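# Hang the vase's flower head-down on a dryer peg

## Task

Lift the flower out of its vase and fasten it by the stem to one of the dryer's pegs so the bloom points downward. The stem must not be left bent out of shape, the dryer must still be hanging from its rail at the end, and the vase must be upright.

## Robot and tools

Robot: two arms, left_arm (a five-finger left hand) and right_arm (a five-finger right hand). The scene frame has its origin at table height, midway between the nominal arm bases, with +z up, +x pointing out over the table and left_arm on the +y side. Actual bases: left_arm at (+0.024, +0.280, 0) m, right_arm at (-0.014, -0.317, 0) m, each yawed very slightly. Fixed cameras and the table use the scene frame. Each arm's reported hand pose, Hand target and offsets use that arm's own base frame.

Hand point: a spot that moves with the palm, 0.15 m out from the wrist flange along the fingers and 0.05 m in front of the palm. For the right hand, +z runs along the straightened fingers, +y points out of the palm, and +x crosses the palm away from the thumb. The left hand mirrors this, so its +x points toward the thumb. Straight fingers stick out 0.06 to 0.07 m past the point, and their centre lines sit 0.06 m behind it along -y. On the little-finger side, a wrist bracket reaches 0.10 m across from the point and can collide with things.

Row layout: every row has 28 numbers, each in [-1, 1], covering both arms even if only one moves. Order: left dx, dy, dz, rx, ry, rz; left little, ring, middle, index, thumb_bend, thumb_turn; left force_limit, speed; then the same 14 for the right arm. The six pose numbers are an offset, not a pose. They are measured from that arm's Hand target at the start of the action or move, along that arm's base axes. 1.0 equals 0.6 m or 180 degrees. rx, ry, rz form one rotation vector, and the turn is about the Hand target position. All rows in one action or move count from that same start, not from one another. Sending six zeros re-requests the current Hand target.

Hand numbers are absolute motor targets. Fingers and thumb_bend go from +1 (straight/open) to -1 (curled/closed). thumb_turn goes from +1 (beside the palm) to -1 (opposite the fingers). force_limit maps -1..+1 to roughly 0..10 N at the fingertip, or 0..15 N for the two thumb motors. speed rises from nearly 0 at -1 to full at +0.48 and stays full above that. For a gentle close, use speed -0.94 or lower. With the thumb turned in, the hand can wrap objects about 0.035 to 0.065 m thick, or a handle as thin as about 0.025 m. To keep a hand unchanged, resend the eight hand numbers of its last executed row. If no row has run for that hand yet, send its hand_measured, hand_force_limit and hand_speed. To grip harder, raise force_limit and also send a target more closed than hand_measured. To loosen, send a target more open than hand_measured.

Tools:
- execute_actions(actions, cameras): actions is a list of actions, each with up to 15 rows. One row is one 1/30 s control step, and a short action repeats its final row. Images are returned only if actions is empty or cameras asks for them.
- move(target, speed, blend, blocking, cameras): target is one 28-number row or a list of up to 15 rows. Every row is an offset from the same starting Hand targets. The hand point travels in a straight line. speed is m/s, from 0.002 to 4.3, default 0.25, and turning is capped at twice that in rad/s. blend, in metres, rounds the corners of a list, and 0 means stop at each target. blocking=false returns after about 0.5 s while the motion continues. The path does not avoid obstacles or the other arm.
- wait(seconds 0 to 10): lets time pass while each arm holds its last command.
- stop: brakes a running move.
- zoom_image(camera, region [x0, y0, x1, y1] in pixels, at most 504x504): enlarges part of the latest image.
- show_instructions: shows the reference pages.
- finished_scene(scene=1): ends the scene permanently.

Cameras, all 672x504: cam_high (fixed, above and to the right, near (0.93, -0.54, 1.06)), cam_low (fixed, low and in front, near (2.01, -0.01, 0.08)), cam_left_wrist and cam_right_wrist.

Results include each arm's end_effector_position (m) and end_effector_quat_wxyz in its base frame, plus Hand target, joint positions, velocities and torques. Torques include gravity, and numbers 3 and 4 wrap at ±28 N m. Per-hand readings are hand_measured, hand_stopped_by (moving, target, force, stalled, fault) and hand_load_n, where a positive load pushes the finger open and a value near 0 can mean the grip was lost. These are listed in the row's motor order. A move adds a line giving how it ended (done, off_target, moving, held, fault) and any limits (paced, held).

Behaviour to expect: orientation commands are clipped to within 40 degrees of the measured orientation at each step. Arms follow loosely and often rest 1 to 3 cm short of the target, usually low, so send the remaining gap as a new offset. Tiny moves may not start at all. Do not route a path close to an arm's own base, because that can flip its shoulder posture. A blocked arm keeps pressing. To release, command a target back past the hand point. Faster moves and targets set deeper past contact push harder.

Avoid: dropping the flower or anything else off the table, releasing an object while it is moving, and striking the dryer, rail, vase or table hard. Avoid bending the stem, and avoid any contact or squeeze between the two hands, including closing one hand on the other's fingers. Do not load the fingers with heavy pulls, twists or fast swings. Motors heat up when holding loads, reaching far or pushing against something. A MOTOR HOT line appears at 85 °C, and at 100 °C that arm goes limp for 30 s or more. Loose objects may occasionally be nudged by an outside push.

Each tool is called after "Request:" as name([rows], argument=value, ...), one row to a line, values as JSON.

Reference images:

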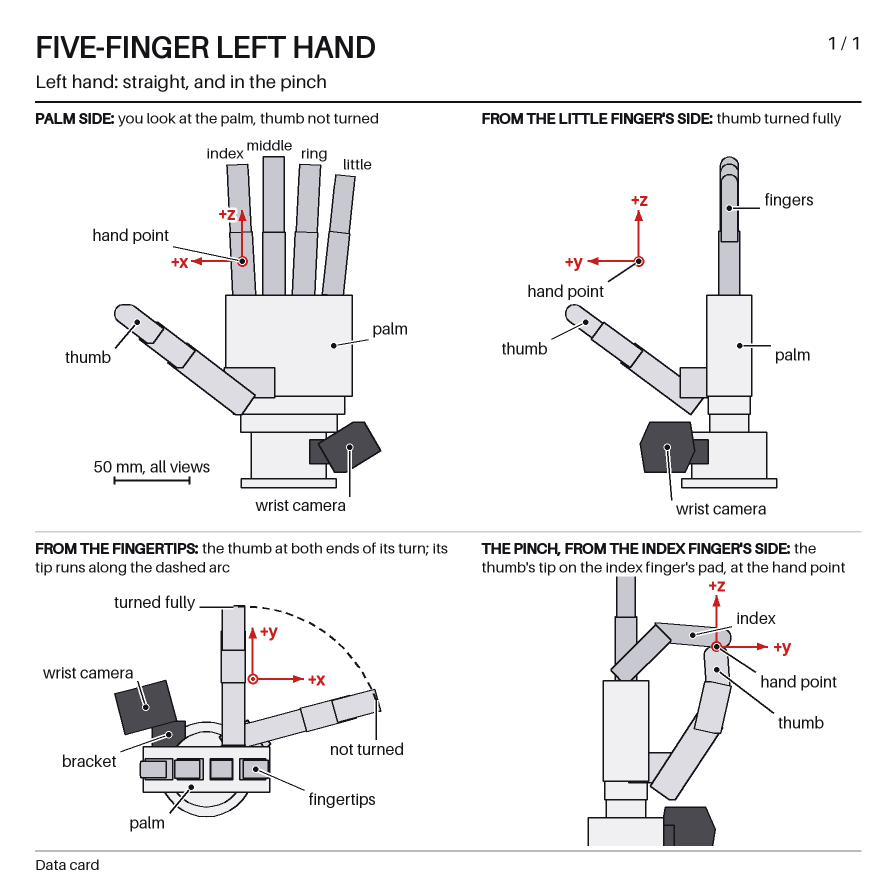

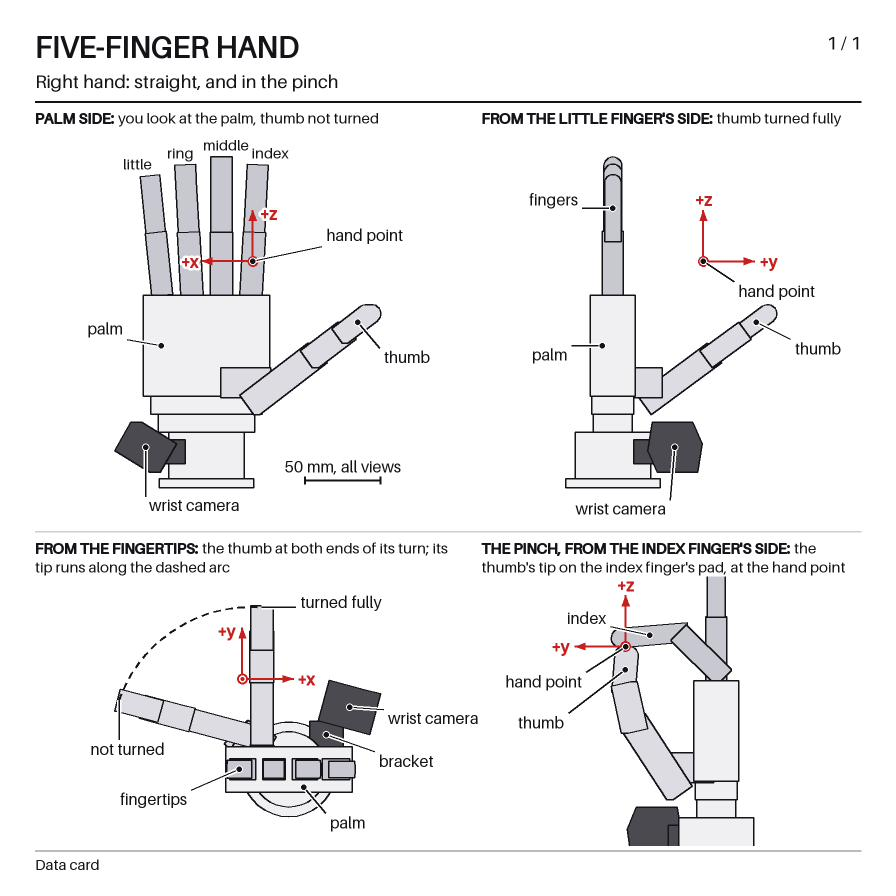

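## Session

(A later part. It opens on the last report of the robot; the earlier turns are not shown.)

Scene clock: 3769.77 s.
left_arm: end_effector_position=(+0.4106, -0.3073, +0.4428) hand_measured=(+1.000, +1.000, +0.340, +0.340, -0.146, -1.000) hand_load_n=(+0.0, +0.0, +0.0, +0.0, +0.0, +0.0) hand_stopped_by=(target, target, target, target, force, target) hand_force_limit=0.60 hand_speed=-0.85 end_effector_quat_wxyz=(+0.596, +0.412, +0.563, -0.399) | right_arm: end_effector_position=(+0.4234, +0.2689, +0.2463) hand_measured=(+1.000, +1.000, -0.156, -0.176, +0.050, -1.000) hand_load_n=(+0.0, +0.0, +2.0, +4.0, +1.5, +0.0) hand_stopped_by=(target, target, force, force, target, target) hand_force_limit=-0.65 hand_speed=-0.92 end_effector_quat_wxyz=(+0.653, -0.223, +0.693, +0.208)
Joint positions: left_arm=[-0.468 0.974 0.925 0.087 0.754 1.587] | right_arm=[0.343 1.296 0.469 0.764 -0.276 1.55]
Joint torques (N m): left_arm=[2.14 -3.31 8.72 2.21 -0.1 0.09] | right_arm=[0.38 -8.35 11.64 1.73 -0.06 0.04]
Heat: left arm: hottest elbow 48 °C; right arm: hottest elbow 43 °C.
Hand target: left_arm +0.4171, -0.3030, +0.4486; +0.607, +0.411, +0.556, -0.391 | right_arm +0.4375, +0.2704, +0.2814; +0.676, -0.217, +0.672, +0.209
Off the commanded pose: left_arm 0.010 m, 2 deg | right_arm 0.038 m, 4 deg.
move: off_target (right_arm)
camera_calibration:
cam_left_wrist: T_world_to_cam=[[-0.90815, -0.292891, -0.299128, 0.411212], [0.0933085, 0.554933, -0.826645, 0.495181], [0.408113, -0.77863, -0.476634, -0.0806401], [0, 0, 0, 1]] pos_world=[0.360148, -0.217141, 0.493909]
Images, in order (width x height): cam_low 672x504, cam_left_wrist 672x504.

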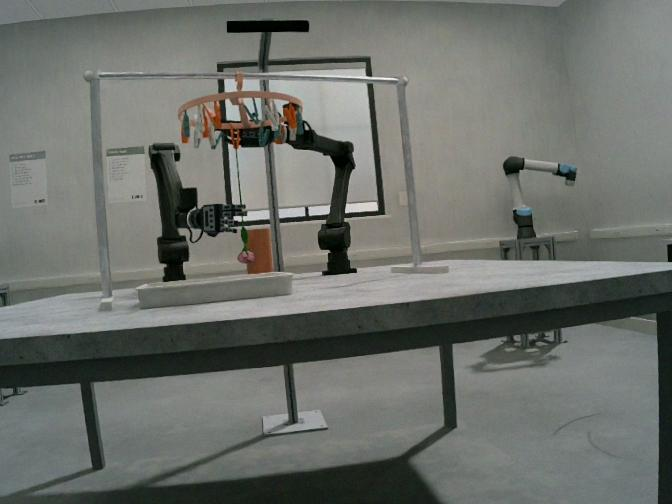

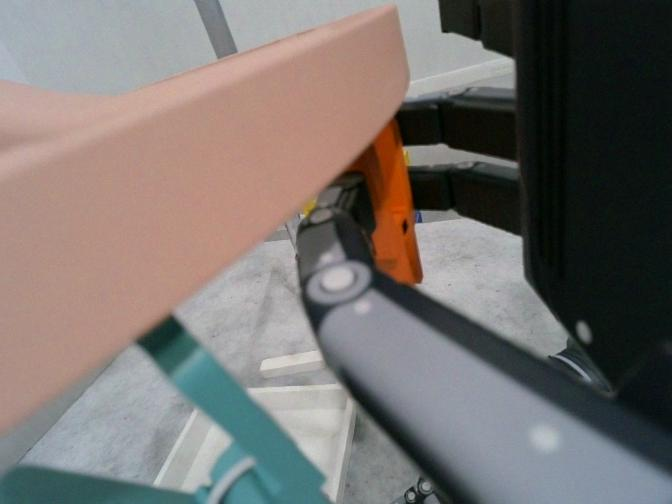

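Request:
move([
  [0.0,0.0,0.0,0,0,0,1,1,0.4,0.4,0.1,-1,0.6,-0.7,0.0,0.0,0.0,0,0,0,1,1,-0.22,-0.2,0.05,-1,-0.65,-0.92],
  [0.0,0.0,0.0,0,0,0,1,1,0.4,0.4,0.45,-1,0.6,-0.5,0.0,0.0,0.0,0,0,0,1,1,-0.22,-0.2,0.05,-1,-0.65,-0.92],
], speed=0.03, cameras=["cam_low","cam_left_wrist"])

Request:
zoom_image(camera="cam_low", region=[215, 125, 265, 170])

Request:
zoom_image(camera="cam_left_wrist", region=[330, 160, 510, 340])

Scene clock: 3779.03 s.
left_arm: end_effector_position=(+0.4101, -0.3077, +0.4428) hand_measured=(+1.000, +1.000, +0.400, +0.400, +0.450, -1.000) hand_load_n=(+0.0, +0.0, +0.0, +0.0, +0.0, +0.0) hand_stopped_by=(target, target, target, target, target, target) hand_force_limit=0.60 hand_speed=-0.50 end_effector_quat_wxyz=(+0.595, +0.413, +0.562, -0.400) | right_arm: end_effector_position=(+0.4234, +0.2689, +0.2463) hand_measured=(+1.000, +1.000, -0.156, -0.176, +0.050, -1.000) hand_load_n=(+0.0, +0.0, +2.5, +4.0, +1.5, -0.5) hand_stopped_by=(target, target, force, force, target, target) hand_force_limit=-0.65 hand_speed=-0.92 end_effector_quat_wxyz=(+0.653, -0.223, +0.693, +0.208)
Joint positions: left_arm=[-0.468 0.974 0.925 0.087 0.757 1.587] | right_arm=[0.343 1.296 0.469 0.764 -0.276 1.55]
Joint torques (N m): left_arm=[2.14 -3.55 8.65 2.19 -0.1 0.11] | right_arm=[0.44 -8.41 11.71 1.77 -0.05 0.03]
Heat: left arm: hottest elbow 48 °C; right arm: hottest elbow 43 °C.
Hand target: left_arm +0.4171, -0.3030, +0.4486; +0.607, +0.411, +0.556, -0.391 | right_arm +0.4375, +0.2704, +0.2814; +0.676, -0.217, +0.672, +0.209
Off the commanded pose: left_arm 0.010 m, 2 deg | right_arm 0.038 m, 4 deg.
move: off_target (right_arm)
camera_calibration:
cam_left_wrist: T_world_to_cam=[[-0.909011, -0.29014, -0.299196, 0.411915], [0.0949935, 0.554756, -0.826572, 0.49463], [0.405803, -0.779785, -0.476718, -0.0800929], [0, 0, 0, 1]] pos_world=[0.359951, -0.217341, 0.493909]
Images, in order (width x height): cam_low 672x504, cam_left_wrist 672x504.

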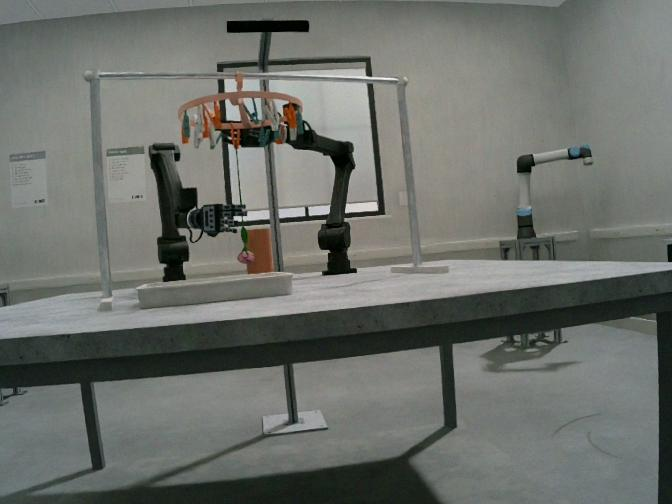

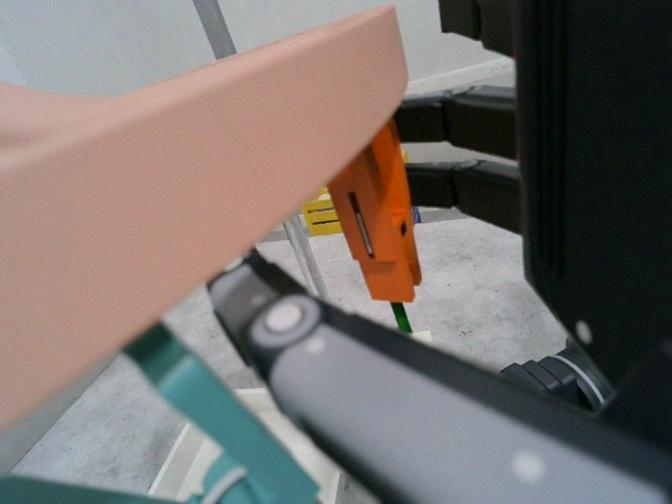

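Scaled by 10.080.

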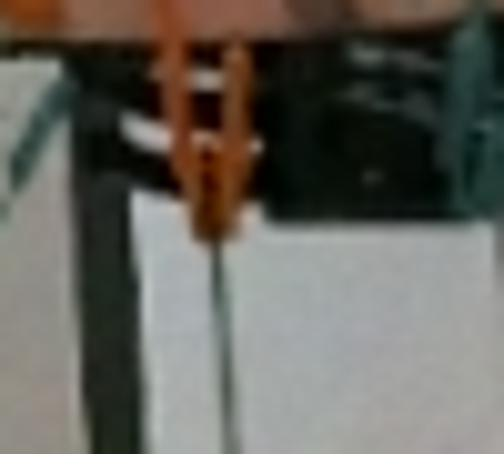

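Scaled by 2.800.

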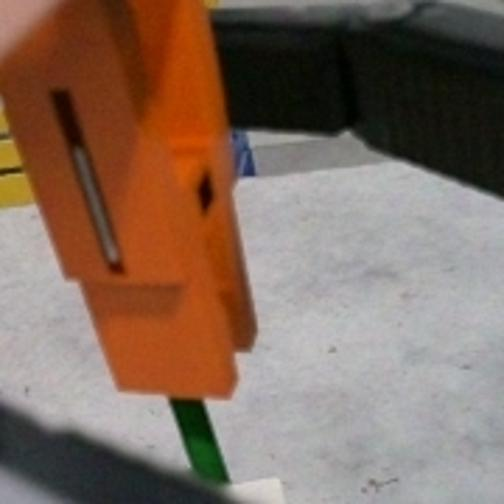

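Request:
move(target=[0.0,0.0,-0.012,0,0,0,1,1,0.4,0.4,0.45,-1,0.6,-0.5,0.0,0.0,0.0,0,0,0,1,1,-0.22,-0.2,0.05,-1,-0.65,-0.92], speed=0.03, cameras=["cam_left_wrist"])

Request:
move(target=[-0.03,0.0,-0.01,0,0,0,1,1,0.4,0.4,0.45,-1,0.6,-0.5,0.0,0.0,0.0,0,0,0,1,1,-0.22,-0.2,0.05,-1,-0.65,-0.92], speed=0.04, cameras=["cam_left_wrist"])

Scene clock: 3793.70 s.
left_arm: end_effector_position=(+0.4099, -0.3076, +0.4378) hand_measured=(+1.000, +1.000, +0.400, +0.400, +0.450, -1.000) hand_load_n=(+0.0, +0.0, +0.0, +0.0, +0.0, +0.0) hand_stopped_by=(target, target, target, target, target, target) hand_force_limit=0.60 hand_speed=-0.50 end_effector_quat_wxyz=(+0.596, +0.413, +0.561, -0.399) | right_arm: end_effector_position=(+0.4234, +0.2689, +0.2463) hand_measured=(+1.000, +1.000, -0.156, -0.176, +0.050, -1.000) hand_load_n=(+0.0, +0.0, +2.5, +4.0, +1.5, +0.0) hand_stopped_by=(target, target, force, force, target, target) hand_force_limit=-0.65 hand_speed=-0.92 end_effector_quat_wxyz=(+0.653, -0.223, +0.693, +0.208)
Joint positions: left_arm=[-0.468 0.974 0.91 0.106 0.757 1.587] | right_arm=[0.343 1.296 0.469 0.764 -0.276 1.55]
Joint torques (N m): left_arm=[2.2 -3.19 8.54 2.22 -0.09 0.1] | right_arm=[0.5 -8.47 11.64 1.73 -0.08 0.03]
Heat: left arm: hottest elbow 48 °C; right arm: hottest elbow 43 °C.
Hand target: left_arm +0.4171, -0.3030, +0.4414; +0.607, +0.411, +0.556, -0.391 | right_arm +0.4375, +0.2704, +0.2814; +0.676, -0.217, +0.672, +0.209
Off the commanded pose: left_arm 0.009 m, 2 deg | right_arm 0.038 m, 4 deg.
move: off_target (right_arm)
camera_calibration:
cam_left_wrist: T_world_to_cam=[[-0.908223, -0.290462, -0.301269, 0.410686], [0.0973031, 0.553601, -0.827078, 0.489341], [0.407017, -0.780485, -0.474531, -0.0839624], [0, 0, 0, 1]] pos_world=[0.359554, -0.217143, 0.488608]
Images, in order (width x height): cam_left_wrist 672x504.

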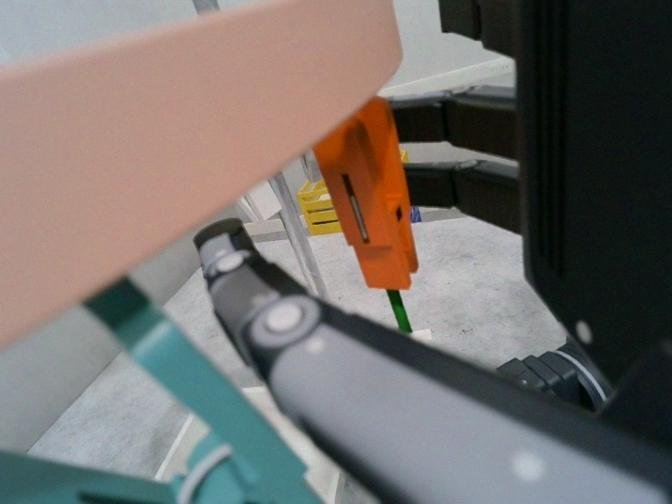

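Scene clock: 3794.93 s.
left_arm: end_effector_position=(+0.4043, -0.3000, +0.4236) hand_measured=(+1.000, +1.000, +0.400, +0.400, +0.450, -1.000) hand_load_n=(+0.0, +0.0, +0.0, +0.0, +0.0, +0.0) hand_stopped_by=(target, target, target, target, target, target) hand_force_limit=0.60 hand_speed=-0.50 end_effector_quat_wxyz=(+0.595, +0.406, +0.571, -0.394) | right_arm: end_effector_position=(+0.4234, +0.2689, +0.2463) hand_measured=(+1.000, +1.000, -0.156, -0.176, +0.050, -1.000) hand_load_n=(+0.5, +0.0, +2.5, +4.0, +1.5, +0.0) hand_stopped_by=(target, target, force, force, target, target) hand_force_limit=-0.65 hand_speed=-0.92 end_effector_quat_wxyz=(+0.653, -0.223, +0.693, +0.208)
Joint positions: left_arm=[-0.468 0.947 0.867 0.106 0.734 1.587] | right_arm=[0.343 1.296 0.469 0.764 -0.276 1.55]
Joint torques (N m): left_arm=[1.08 -4.37 8.53 2.04 -0.19 0.12] | right_arm=[0.44 -8.47 11.64 1.72 -0.05 0.06]
Heat: left arm: hottest elbow 48 °C; right arm: hottest elbow 43 °C.
Hand target: left_arm +0.3991, -0.3030, +0.4354; +0.607, +0.411, +0.556, -0.391 | right_arm +0.4375, +0.2704, +0.2814; +0.676, -0.217, +0.672, +0.209
Off the commanded pose: left_arm 0.013 m, 2 deg | right_arm 0.038 m, 4 deg.
move: off_target (left_arm, right_arm)
camera_calibration:
cam_left_wrist: T_world_to_cam=[[-0.905471, -0.309499, -0.290401, 0.392087], [0.0728737, 0.560708, -0.824801, 0.485055], [0.418105, -0.767996, -0.485151, -0.0787886], [0, 0, 0, 1]] pos_world=[0.352617, -0.211133, 0.475712]
Images, in order (width x height): cam_left_wrist 672x504.

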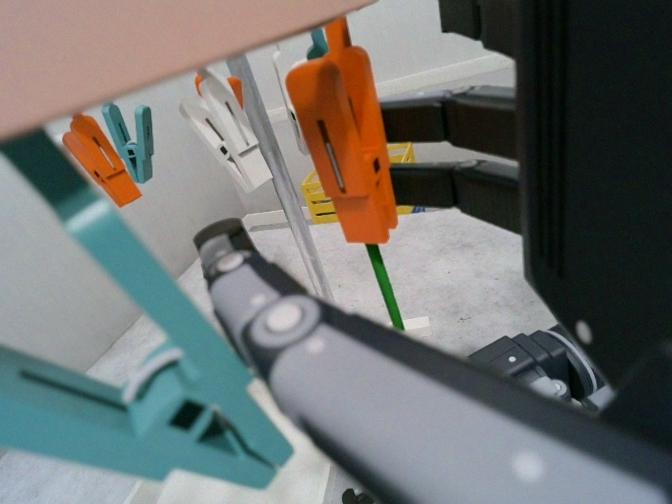

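Request:
move(target=[-0.1,0.01,0.02,0,0,0,1,1,0.5,0.5,0.45,-1,0.6,-0.5,0.0,0.0,0.0,0,0,0,1,1,-0.22,-0.2,0.05,-1,-0.65,-0.92], speed=0.08, cameras=["cam_left_wrist"])

Scene clock: 3802.77 s.
left_arm: end_effector_position=(+0.3444, -0.2953, +0.4441) hand_measured=(+1.000, +1.000, +0.500, +0.500, +0.450, -1.000) hand_load_n=(+0.0, +0.0, +0.0, +0.0, +0.0, +0.5) hand_stopped_by=(target, target, target, target, target, target) hand_force_limit=0.60 hand_speed=-0.50 end_effector_quat_wxyz=(+0.605, +0.405, +0.562, -0.394) | right_arm: end_effector_position=(+0.4234, +0.2689, +0.2463) hand_measured=(+1.000, +1.000, -0.156, -0.176, +0.050, -1.000) hand_load_n=(+0.0, +0.0, +2.0, +4.0, +1.5, +0.0) hand_stopped_by=(target, target, force, force, target, target) hand_force_limit=-0.65 hand_speed=-0.92 end_effector_quat_wxyz=(+0.653, -0.223, +0.693, +0.208)
Joint positions: left_arm=[-0.557 0.778 0.819 0.01 0.645 1.587] | right_arm=[0.343 1.296 0.469 0.764 -0.276 1.55]
Joint torques (N m): left_arm=[1.14 -2.08 8.5 1.1 -0.21 0.18] | right_arm=[0.67 -8.53 11.63 1.69 -0.07 0.05]
Heat: left arm: hottest elbow 49 °C; right arm: hottest elbow 43 °C.
Hand target: left_arm +0.3391, -0.2970, +0.4474; +0.607, +0.411, +0.556, -0.391 | right_arm +0.4375, +0.2704, +0.2814; +0.676, -0.217, +0.672, +0.209
Off the commanded pose: left_arm 0.006 m, 1 deg | right_arm 0.038 m, 4 deg.
move: off_target (right_arm)
camera_calibration:
cam_left_wrist: T_world_to_cam=[[-0.899232, -0.314144, -0.30446, 0.348055], [0.0903182, 0.547645, -0.831822, 0.496947], [0.428048, -0.775499, -0.464087, -0.0552469], [0, 0, 0, 1]] pos_world=[0.291747, -0.205655, 0.493701]
Images, in order (width x height): cam_left_wrist 672x504.

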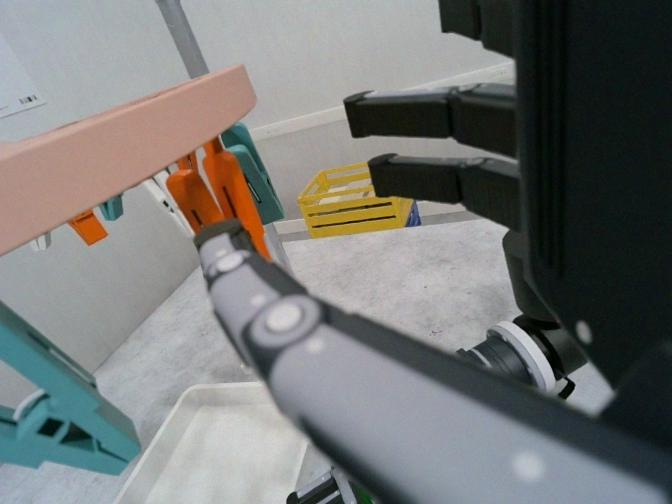

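Request:
move(target=[-0.02,0.01,0.0,0,0,0,1,1,1,1,1,1,0.0,-0.3,0.0,0.0,0.0,0,0,0,1,1,-0.22,-0.2,0.05,-1,-0.65,-0.92], speed=0.08, cameras=["all"])

Request:
zoom_image(camera="cam_left_wrist", region=[150, 100, 350, 300])

Scene clock: 3810.50 s.
left_arm: end_effector_position=(+0.3324, -0.2895, +0.4438) hand_measured=(+1.000, +1.000, +1.000, +1.000, +1.000, +1.000) hand_load_n=(+0.0, +0.0, +0.0, +0.0, +0.0, +0.0) hand_stopped_by=(target, target, target, target, target, target) hand_force_limit=0.00 hand_speed=-0.30 end_effector_quat_wxyz=(+0.605, +0.406, +0.561, -0.393) | right_arm: end_effector_position=(+0.4234, +0.2689, +0.2463) hand_measured=(+1.000, +1.000, -0.156, -0.176, +0.050, -1.000) hand_load_n=(+0.0, +0.0, +2.5, +4.0, +1.0, +0.0) hand_stopped_by=(target, target, force, force, target, target) hand_force_limit=-0.65 hand_speed=-0.92 end_effector_quat_wxyz=(+0.653, -0.223, +0.693, +0.208)
Joint positions: left_arm=[-0.563 0.737 0.802 -0.016 0.639 1.591] | right_arm=[0.343 1.296 0.469 0.764 -0.276 1.55]
Joint torques (N m): left_arm=[1.2 -1.67 8.57 1.11 -0.19 0.16] | right_arm=[0.44 -8.64 11.7 1.72 -0.03 0.06]
Heat: left arm: hottest elbow 49 °C; right arm: hottest elbow 43 °C.
Hand target: left_arm +0.3271, -0.2910, +0.4474; +0.607, +0.411, +0.556, -0.391 | right_arm +0.4375, +0.2704, +0.2814; +0.676, -0.217, +0.672, +0.209
Off the commanded pose: left_arm 0.007 m, 1 deg | right_arm 0.038 m, 4 deg.
move: off_target (right_arm)
camera_calibration:
cam_left_wrist: T_world_to_cam=[[-0.898744, -0.313773, -0.306279, 0.339683], [0.0914268, 0.549055, -0.830771, 0.494159], [0.428837, -0.774652, -0.464772, -0.0453312], [0, 0, 0, 1]] pos_world=[0.279549, -0.199853, 0.493502]
cam_right_wrist: T_world_to_cam=[[-0.589366, 0.758467, -0.278166, 0.112785], [-0.487446, -0.0592803, 0.871139, 0.0123729], [0.64424, 0.64901, 0.404649, -0.430847], [0, 0, 0, 1]] pos_world=[0.350072, 0.194814, 0.194936]

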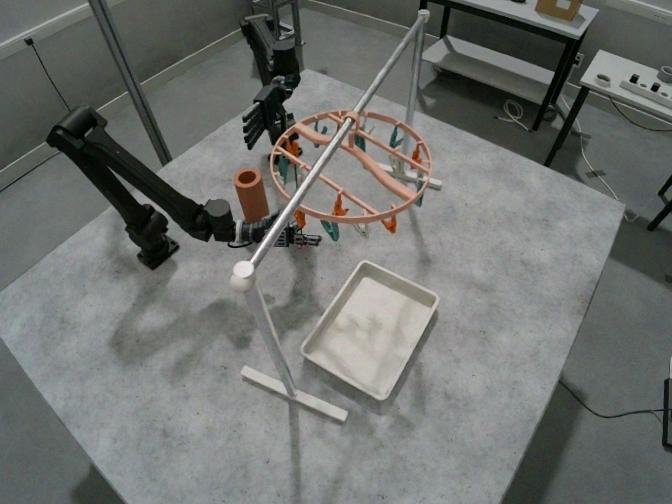

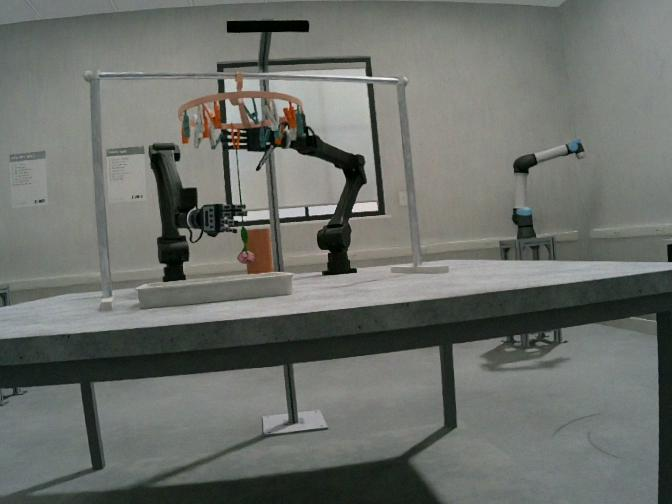

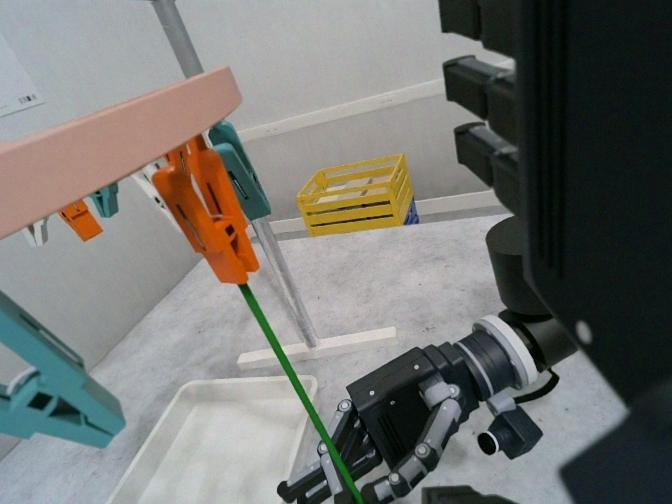

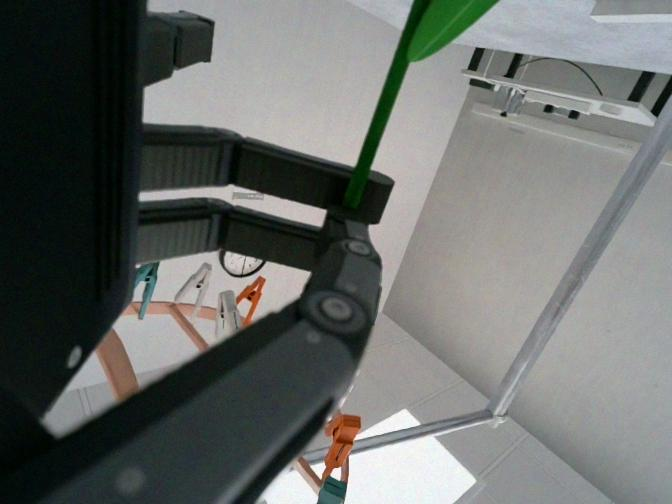

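Scaled by 2.520.

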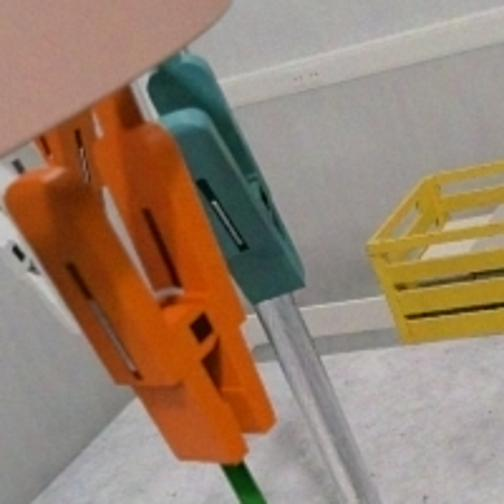

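Request:
move(target=[0.0,0.0,0.0,0,0,0,1,1,1,1,1,1,0.0,-0.3,0.0,0.0,-0.04,0,0,0,1,1,-0.22,-0.2,0.05,-1,-0.65,-0.92], speed=0.03, cameras=["cam_left_wrist","cam_low"])

Request:
zoom_image(camera="cam_left_wrist", region=[150, 100, 350, 300])

Scene clock: 3820.10 s.
left_arm: end_effector_position=(+0.3324, -0.2895, +0.4438) hand_measured=(+1.000, +1.000, +1.000, +1.000, +1.000, +1.000) hand_load_n=(+0.0, +0.0, +0.0, +0.0, +0.0, +0.0) hand_stopped_by=(target, target, target, target, target, target) hand_force_limit=0.00 hand_speed=-0.30 end_effector_quat_wxyz=(+0.605, +0.406, +0.561, -0.393) | right_arm: end_effector_position=(+0.4273, +0.2703, +0.2398) hand_measured=(+1.000, +1.000, -0.156, -0.176, +0.050, -1.000) hand_load_n=(+0.0, +0.0, +2.0, +4.5, +1.5, +0.0) hand_stopped_by=(target, target, force, force, target, target) hand_force_limit=-0.65 hand_speed=-0.92 end_effector_quat_wxyz=(+0.659, -0.223, +0.688, +0.208)
Joint positions: left_arm=[-0.563 0.737 0.802 -0.016 0.639 1.591] | right_arm=[0.343 1.342 0.469 0.825 -0.276 1.55]
Joint torques (N m): left_arm=[1.14 -1.61 8.54 1.09 -0.2 0.14] | right_arm=[0.56 -6.95 9.18 3.29 -0.04 0.04]
Heat: left arm: hottest elbow 48 °C; right arm: hottest elbow 43 °C.
Hand target: left_arm +0.3271, -0.2910, +0.4474; +0.607, +0.411, +0.556, -0.391 | right_arm +0.4375, +0.2704, +0.2574; +0.676, -0.217, +0.672, +0.209
Off the commanded pose: left_arm 0.007 m, 1 deg | right_arm 0.020 m, 3 deg.
move: off_target (right_arm)
camera_calibration:
cam_left_wrist: T_world_to_cam=[[-0.898744, -0.313773, -0.306279, 0.339683], [0.0914268, 0.549055, -0.830771, 0.494159], [0.428837, -0.774652, -0.464772, -0.0453312], [0, 0, 0, 1]] pos_world=[0.279549, -0.199853, 0.493502]
Images, in order (width x height): cam_low 672x504, cam_left_wrist 672x504.

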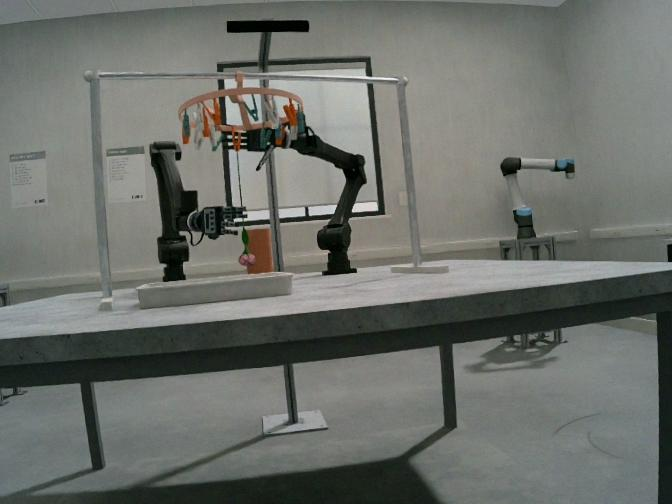

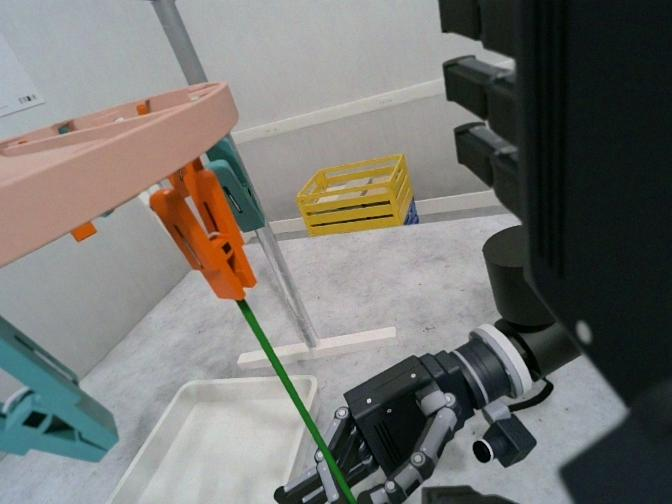

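Scaled by 2.520.

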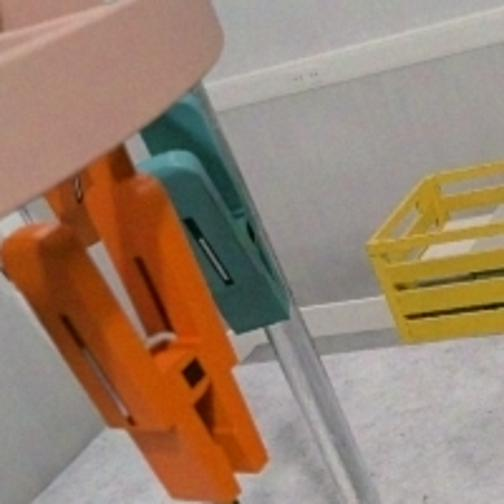

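Request:
move(target=[0.0,0.0,0.0,0,0,0,1,1,1,1,1,1,0.0,-0.3,-0.004,0.0,0.028,0,0,0,1,1,-0.22,-0.2,0.05,-1,-0.65,-0.92], speed=0.03, cameras=["cam_left_wrist","cam_low"])

Scene clock: 3830.30 s.
left_arm: end_effector_position=(+0.3324, -0.2895, +0.4438) hand_measured=(+1.000, +1.000, +1.000, +1.000, +1.000, +1.000) hand_load_n=(+0.0, +0.0, +0.0, +0.0, +0.0, +0.0) hand_stopped_by=(target, target, target, target, target, target) hand_force_limit=0.00 hand_speed=-0.30 end_effector_quat_wxyz=(+0.605, +0.406, +0.561, -0.393) | right_arm: end_effector_position=(+0.4247, +0.2690, +0.2470) hand_measured=(+1.000, +1.000, -0.156, -0.176, +0.050, -1.000) hand_load_n=(+0.0, +0.0, +2.0, +4.0, +1.0, +0.0) hand_stopped_by=(target, target, force, force, target, target) hand_force_limit=-0.65 hand_speed=-0.92 end_effector_quat_wxyz=(+0.659, -0.222, +0.688, +0.207)
Joint positions: left_arm=[-0.563 0.737 0.802 -0.016 0.639 1.591] | right_arm=[0.343 1.31 0.469 0.793 -0.274 1.55]
Joint torques (N m): left_arm=[0.97 -1.79 8.51 1.1 -0.2 0.14] | right_arm=[0.97 -8.59 10.48 1.73 -0.03 0.06]
Heat: left arm: hottest elbow 48 °C; right arm: hottest elbow 43 °C.
Hand target: left_arm +0.3271, -0.2910, +0.4474; +0.607, +0.411, +0.556, -0.391 | right_arm +0.4351, +0.2704, +0.2742; +0.676, -0.217, +0.672, +0.209
Off the commanded pose: left_arm 0.007 m, 1 deg | right_arm 0.029 m, 3 deg.
move: off_target (right_arm)
camera_calibration:
cam_left_wrist: T_world_to_cam=[[-0.898744, -0.313773, -0.306279, 0.339683], [0.0914268, 0.549055, -0.830771, 0.494159], [0.428837, -0.774652, -0.464772, -0.0453312], [0, 0, 0, 1]] pos_world=[0.279549, -0.199853, 0.493502]
Images, in order (width x height): cam_low 672x504, cam_left_wrist 672x504.

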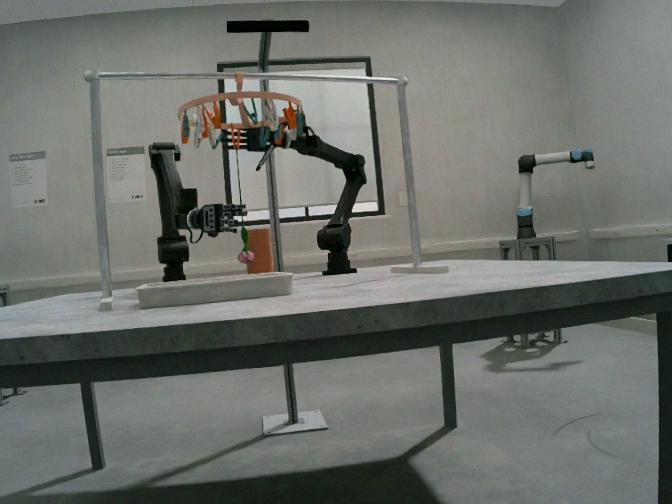

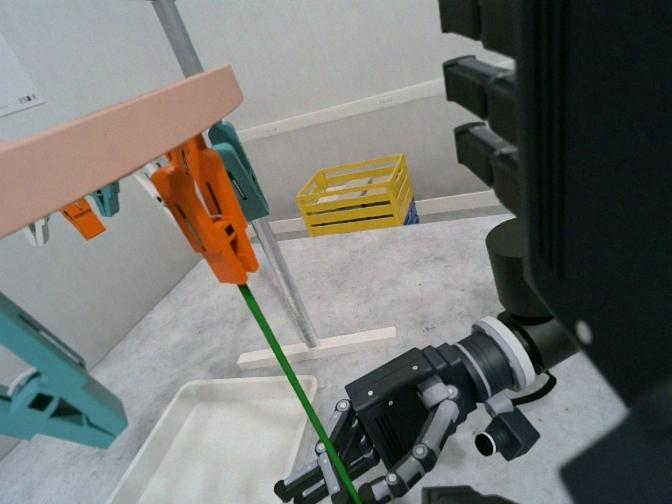

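Request:
move(target=[0.0,0.0,0.0,0,0,0,1,1,1,1,1,1,0.0,-0.3,0.0,0.0,0.0,0,0,0,1,1,0.05,0.05,0.05,-1,-0.65,-0.88], speed=0.03, cameras=["cam_left_wrist","cam_low","cam_right_wrist"])

Scene clock: 3842.90 s.
left_arm: end_effector_position=(+0.3324, -0.2895, +0.4438) hand_measured=(+1.000, +1.000, +1.000, +1.000, +1.000, +1.000) hand_load_n=(+0.0, +0.0, +0.0, +0.0, +0.0, +0.0) hand_stopped_by=(target, target, target, target, target, target) hand_force_limit=0.00 hand_speed=-0.30 end_effector_quat_wxyz=(+0.605, +0.406, +0.561, -0.393) | right_arm: end_effector_position=(+0.4247, +0.2690, +0.2470) hand_measured=(+1.000, +1.000, +0.050, +0.050, +0.050, -1.000) hand_load_n=(+0.0, +0.0, +0.0, +0.0, +0.0, -0.5) hand_stopped_by=(target, target, target, target, target, target) hand_force_limit=-0.65 hand_speed=-0.88 end_effector_quat_wxyz=(+0.659, -0.222, +0.688, +0.207)
Joint positions: left_arm=[-0.563 0.737 0.802 -0.016 0.639 1.591] | right_arm=[0.343 1.31 0.469 0.793 -0.274 1.55]
Joint torques (N m): left_arm=[1.14 -1.67 8.58 1.09 -0.21 0.15] | right_arm=[0.56 -8.35 10.47 1.78 -0.02 0.04]
Heat: left arm: hottest elbow 48 °C; right arm: hottest elbow 43 °C.
Hand target: left_arm +0.3271, -0.2910, +0.4474; +0.607, +0.411, +0.556, -0.391 | right_arm +0.4351, +0.2704, +0.2742; +0.676, -0.217, +0.672, +0.209
Off the commanded pose: left_arm 0.007 m, 1 deg | right_arm 0.029 m, 3 deg.
move: off_target (right_arm)
camera_calibration:
cam_left_wrist: T_world_to_cam=[[-0.898744, -0.313773, -0.306279, 0.339683], [0.0914268, 0.549055, -0.830771, 0.494159], [0.428837, -0.774652, -0.464772, -0.0453312], [0, 0, 0, 1]] pos_world=[0.279549, -0.199853, 0.493502]
cam_right_wrist: T_world_to_cam=[[-0.584064, 0.760833, -0.282846, 0.111809], [-0.500168, -0.0628953, 0.863641, 0.0206827], [0.639297, 0.645892, 0.417279, -0.432248], [0, 0, 0, 1]] pos_world=[0.351984, 0.195419, 0.194131]
Images, in order (width x height): cam_low 672x504, cam_left_wrist 672x504, cam_right_wrist 672x504.

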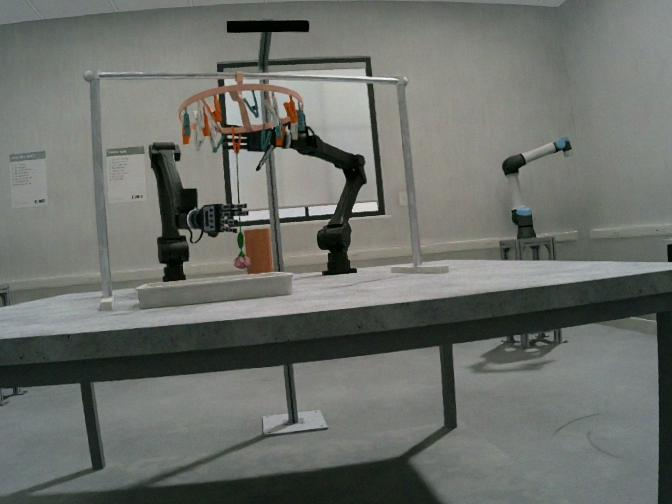

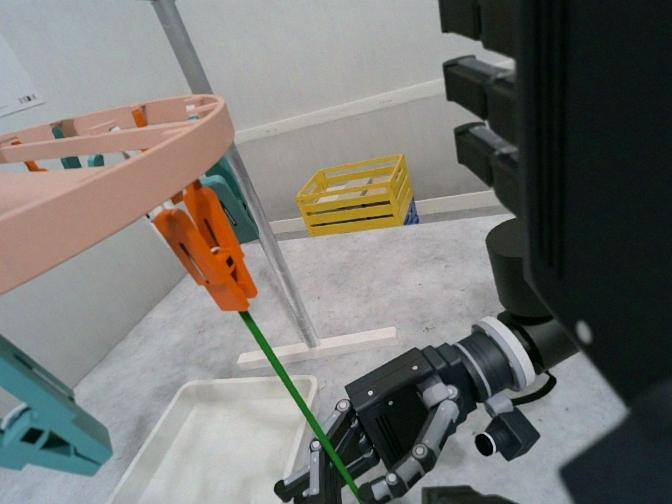

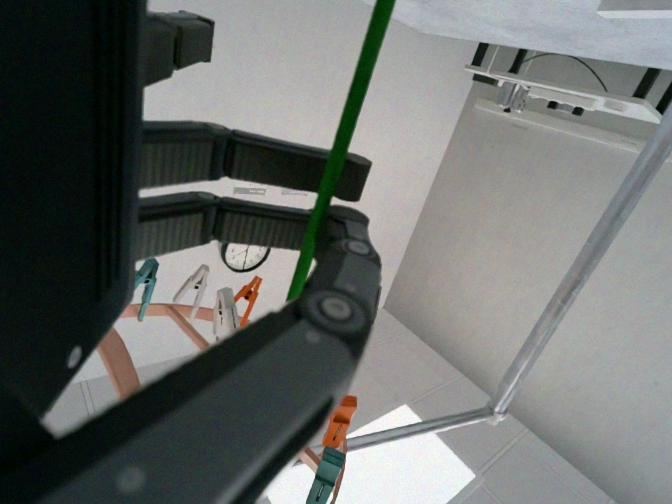

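Request:
move(target=[0.0,0.0,0.0,0,0,0,1,1,1,1,1,1,0.0,-0.3,0.0,0.0,0.0,0,0,0,1,1,1,1,0.05,-1,-0.65,-0.5], speed=0.03, cameras=["cam_left_wrist","cam_low","cam_right_wrist"])

Scene clock: 3858.70 s.
left_arm: end_effector_position=(+0.3324, -0.2895, +0.4438) hand_measured=(+1.000, +1.000, +1.000, +1.000, +1.000, +1.000) hand_load_n=(+0.0, +0.0, +0.0, +0.0, +0.0, +0.0) hand_stopped_by=(target, target, target, target, target, target) hand_force_limit=0.00 hand_speed=-0.30 end_effector_quat_wxyz=(+0.605, +0.406, +0.561, -0.393) | right_arm: end_effector_position=(+0.4247, +0.2690, +0.2470) hand_measured=(+1.000, +1.000, +1.000, +1.000, +0.050, -1.000) hand_load_n=(+0.0, +0.0, +0.0, +0.0, +0.0, +0.0) hand_stopped_by=(target, target, target, target, target, target) hand_force_limit=-0.65 hand_speed=-0.50 end_effector_quat_wxyz=(+0.659, -0.222, +0.688, +0.207)
Joint positions: left_arm=[-0.563 0.737 0.802 -0.016 0.639 1.591] | right_arm=[0.343 1.31 0.469 0.793 -0.274 1.55]
Joint torques (N m): left_arm=[1.14 -1.61 8.58 1.11 -0.2 0.16] | right_arm=[0.62 -8.64 10.54 1.74 -0.04 0.04]
Heat: left arm: hottest elbow 48 °C; right arm: hottest elbow 42 °C.
Hand target: left_arm +0.3271, -0.2910, +0.4474; +0.607, +0.411, +0.556, -0.391 | right_arm +0.4351, +0.2704, +0.2742; +0.676, -0.217, +0.672, +0.209
Off the commanded pose: left_arm 0.007 m, 1 deg | right_arm 0.029 m, 3 deg.
move: off_target (right_arm)
camera_calibration:
cam_left_wrist: T_world_to_cam=[[-0.898744, -0.313773, -0.306279, 0.339683], [0.0914268, 0.549055, -0.830771, 0.494159], [0.428837, -0.774652, -0.464772, -0.0453312], [0, 0, 0, 1]] pos_world=[0.279549, -0.199853, 0.493502]
cam_right_wrist: T_world_to_cam=[[-0.584064, 0.760833, -0.282846, 0.111809], [-0.500168, -0.0628953, 0.863641, 0.0206827], [0.639297, 0.645892, 0.417279, -0.432248], [0, 0, 0, 1]] pos_world=[0.351984, 0.195419, 0.194131]
Images, in order (width x height): cam_low 672x504, cam_left_wrist 672x504, cam_right_wrist 672x504.

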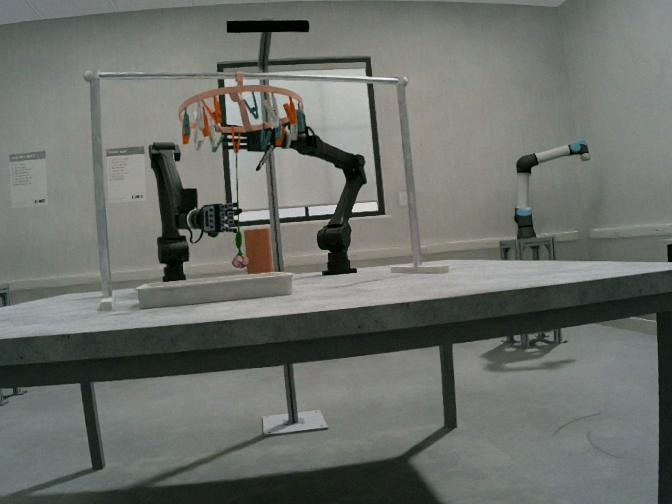

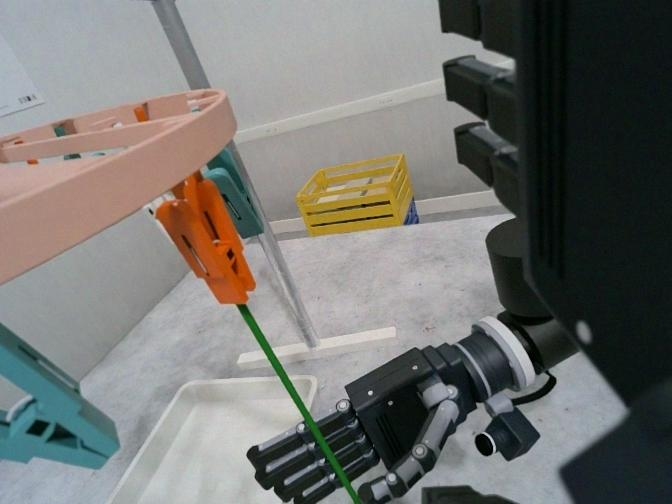

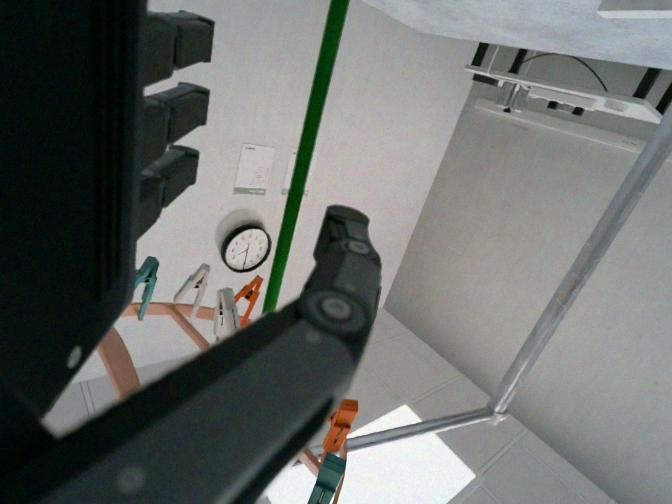

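Request:
move(target=[0.0,0.0,0.0,0,0,0,1,1,1,1,1,1,0.0,-0.3,-0.1807,-0.1173,-0.03,0,0,0,1,1,1,1,0.05,-1,-0.65,-0.5], speed=0.08, cameras=["all"])

Scene clock: 3870.83 s.
left_arm: end_effector_position=(+0.3324, -0.2895, +0.4438) hand_measured=(+1.000, +1.000, +1.000, +1.000, +1.000, +1.000) hand_load_n=(+0.0, +0.0, +0.0, +0.0, +0.0, +0.0) hand_stopped_by=(target, target, target, target, target, target) hand_force_limit=0.00 hand_speed=-0.30 end_effector_quat_wxyz=(+0.605, +0.406, +0.561, -0.393) | right_arm: end_effector_position=(+0.3283, +0.2040, +0.2555) hand_measured=(+1.000, +1.000, +1.000, +1.000, +0.050, -1.000) hand_load_n=(+0.0, +0.0, +0.0, +0.0, +0.0, -0.5) hand_stopped_by=(target, target, target, target, target, target) hand_force_limit=-0.65 hand_speed=-0.50 end_effector_quat_wxyz=(+0.676, -0.222, +0.671, +0.208)
Joint positions: left_arm=[-0.563 0.737 0.802 -0.016 0.639 1.591] | right_arm=[0.203 0.908 0.212 0.698 -0.415 1.55]
Joint torques (N m): left_arm=[1.08 -1.73 8.57 1.1 -0.19 0.14] | right_arm=[0.09 -3.84 7.15 1.65 -0.22 0.04]
Heat: left arm: hottest elbow 48 °C; right arm: hottest elbow 42 °C.
Hand target: left_arm +0.3271, -0.2910, +0.4474; +0.607, +0.411, +0.556, -0.391 | right_arm +0.3267, +0.2000, +0.2562; +0.676, -0.217, +0.672, +0.209
Off the commanded pose: left_arm 0.007 m, 1 deg | right_arm 0.004 m, 1 deg.
move: done
camera_calibration:
cam_left_wrist: T_world_to_cam=[[-0.898744, -0.313773, -0.306279, 0.339683], [0.0914268, 0.549055, -0.830771, 0.494159], [0.428837, -0.774652, -0.464772, -0.0453312], [0, 0, 0, 1]] pos_world=[0.279549, -0.199853, 0.493502]
cam_right_wrist: T_world_to_cam=[[-0.571855, 0.764663, -0.297108, 0.106344], [-0.539412, -0.0776208, 0.838457, -0.0166673], [0.618075, 0.639739, 0.456856, -0.334115], [0, 0, 0, 1]] pos_world=[0.258331, 0.131135, 0.198213]

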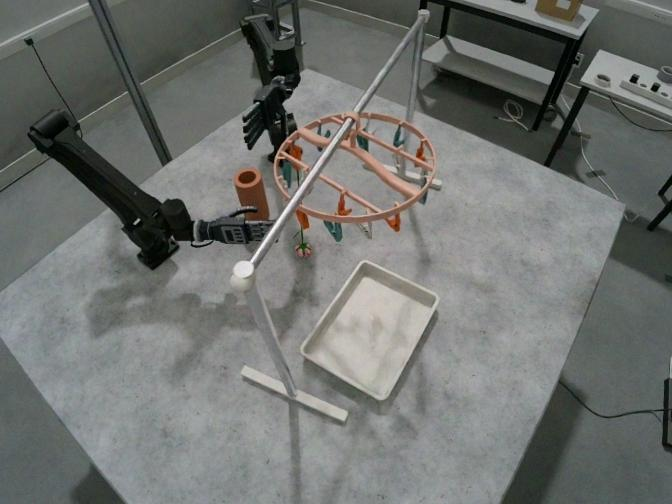

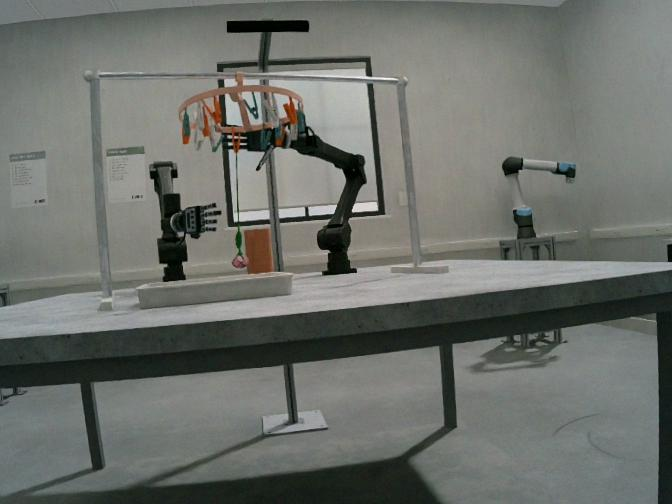

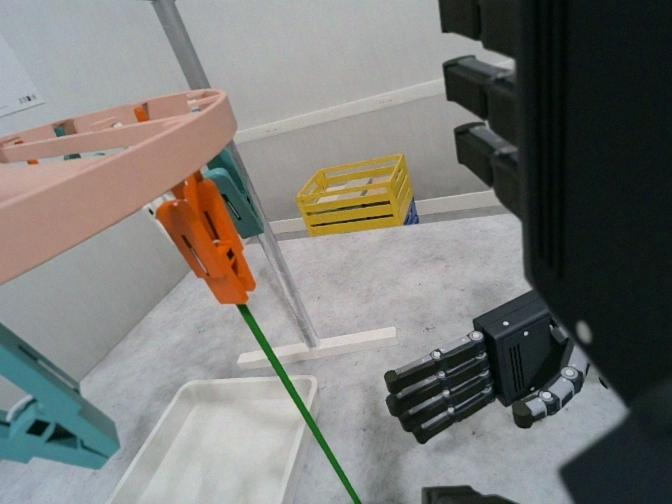

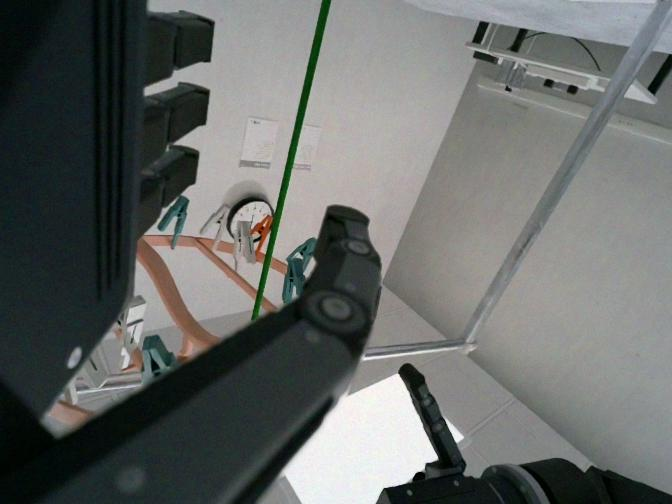

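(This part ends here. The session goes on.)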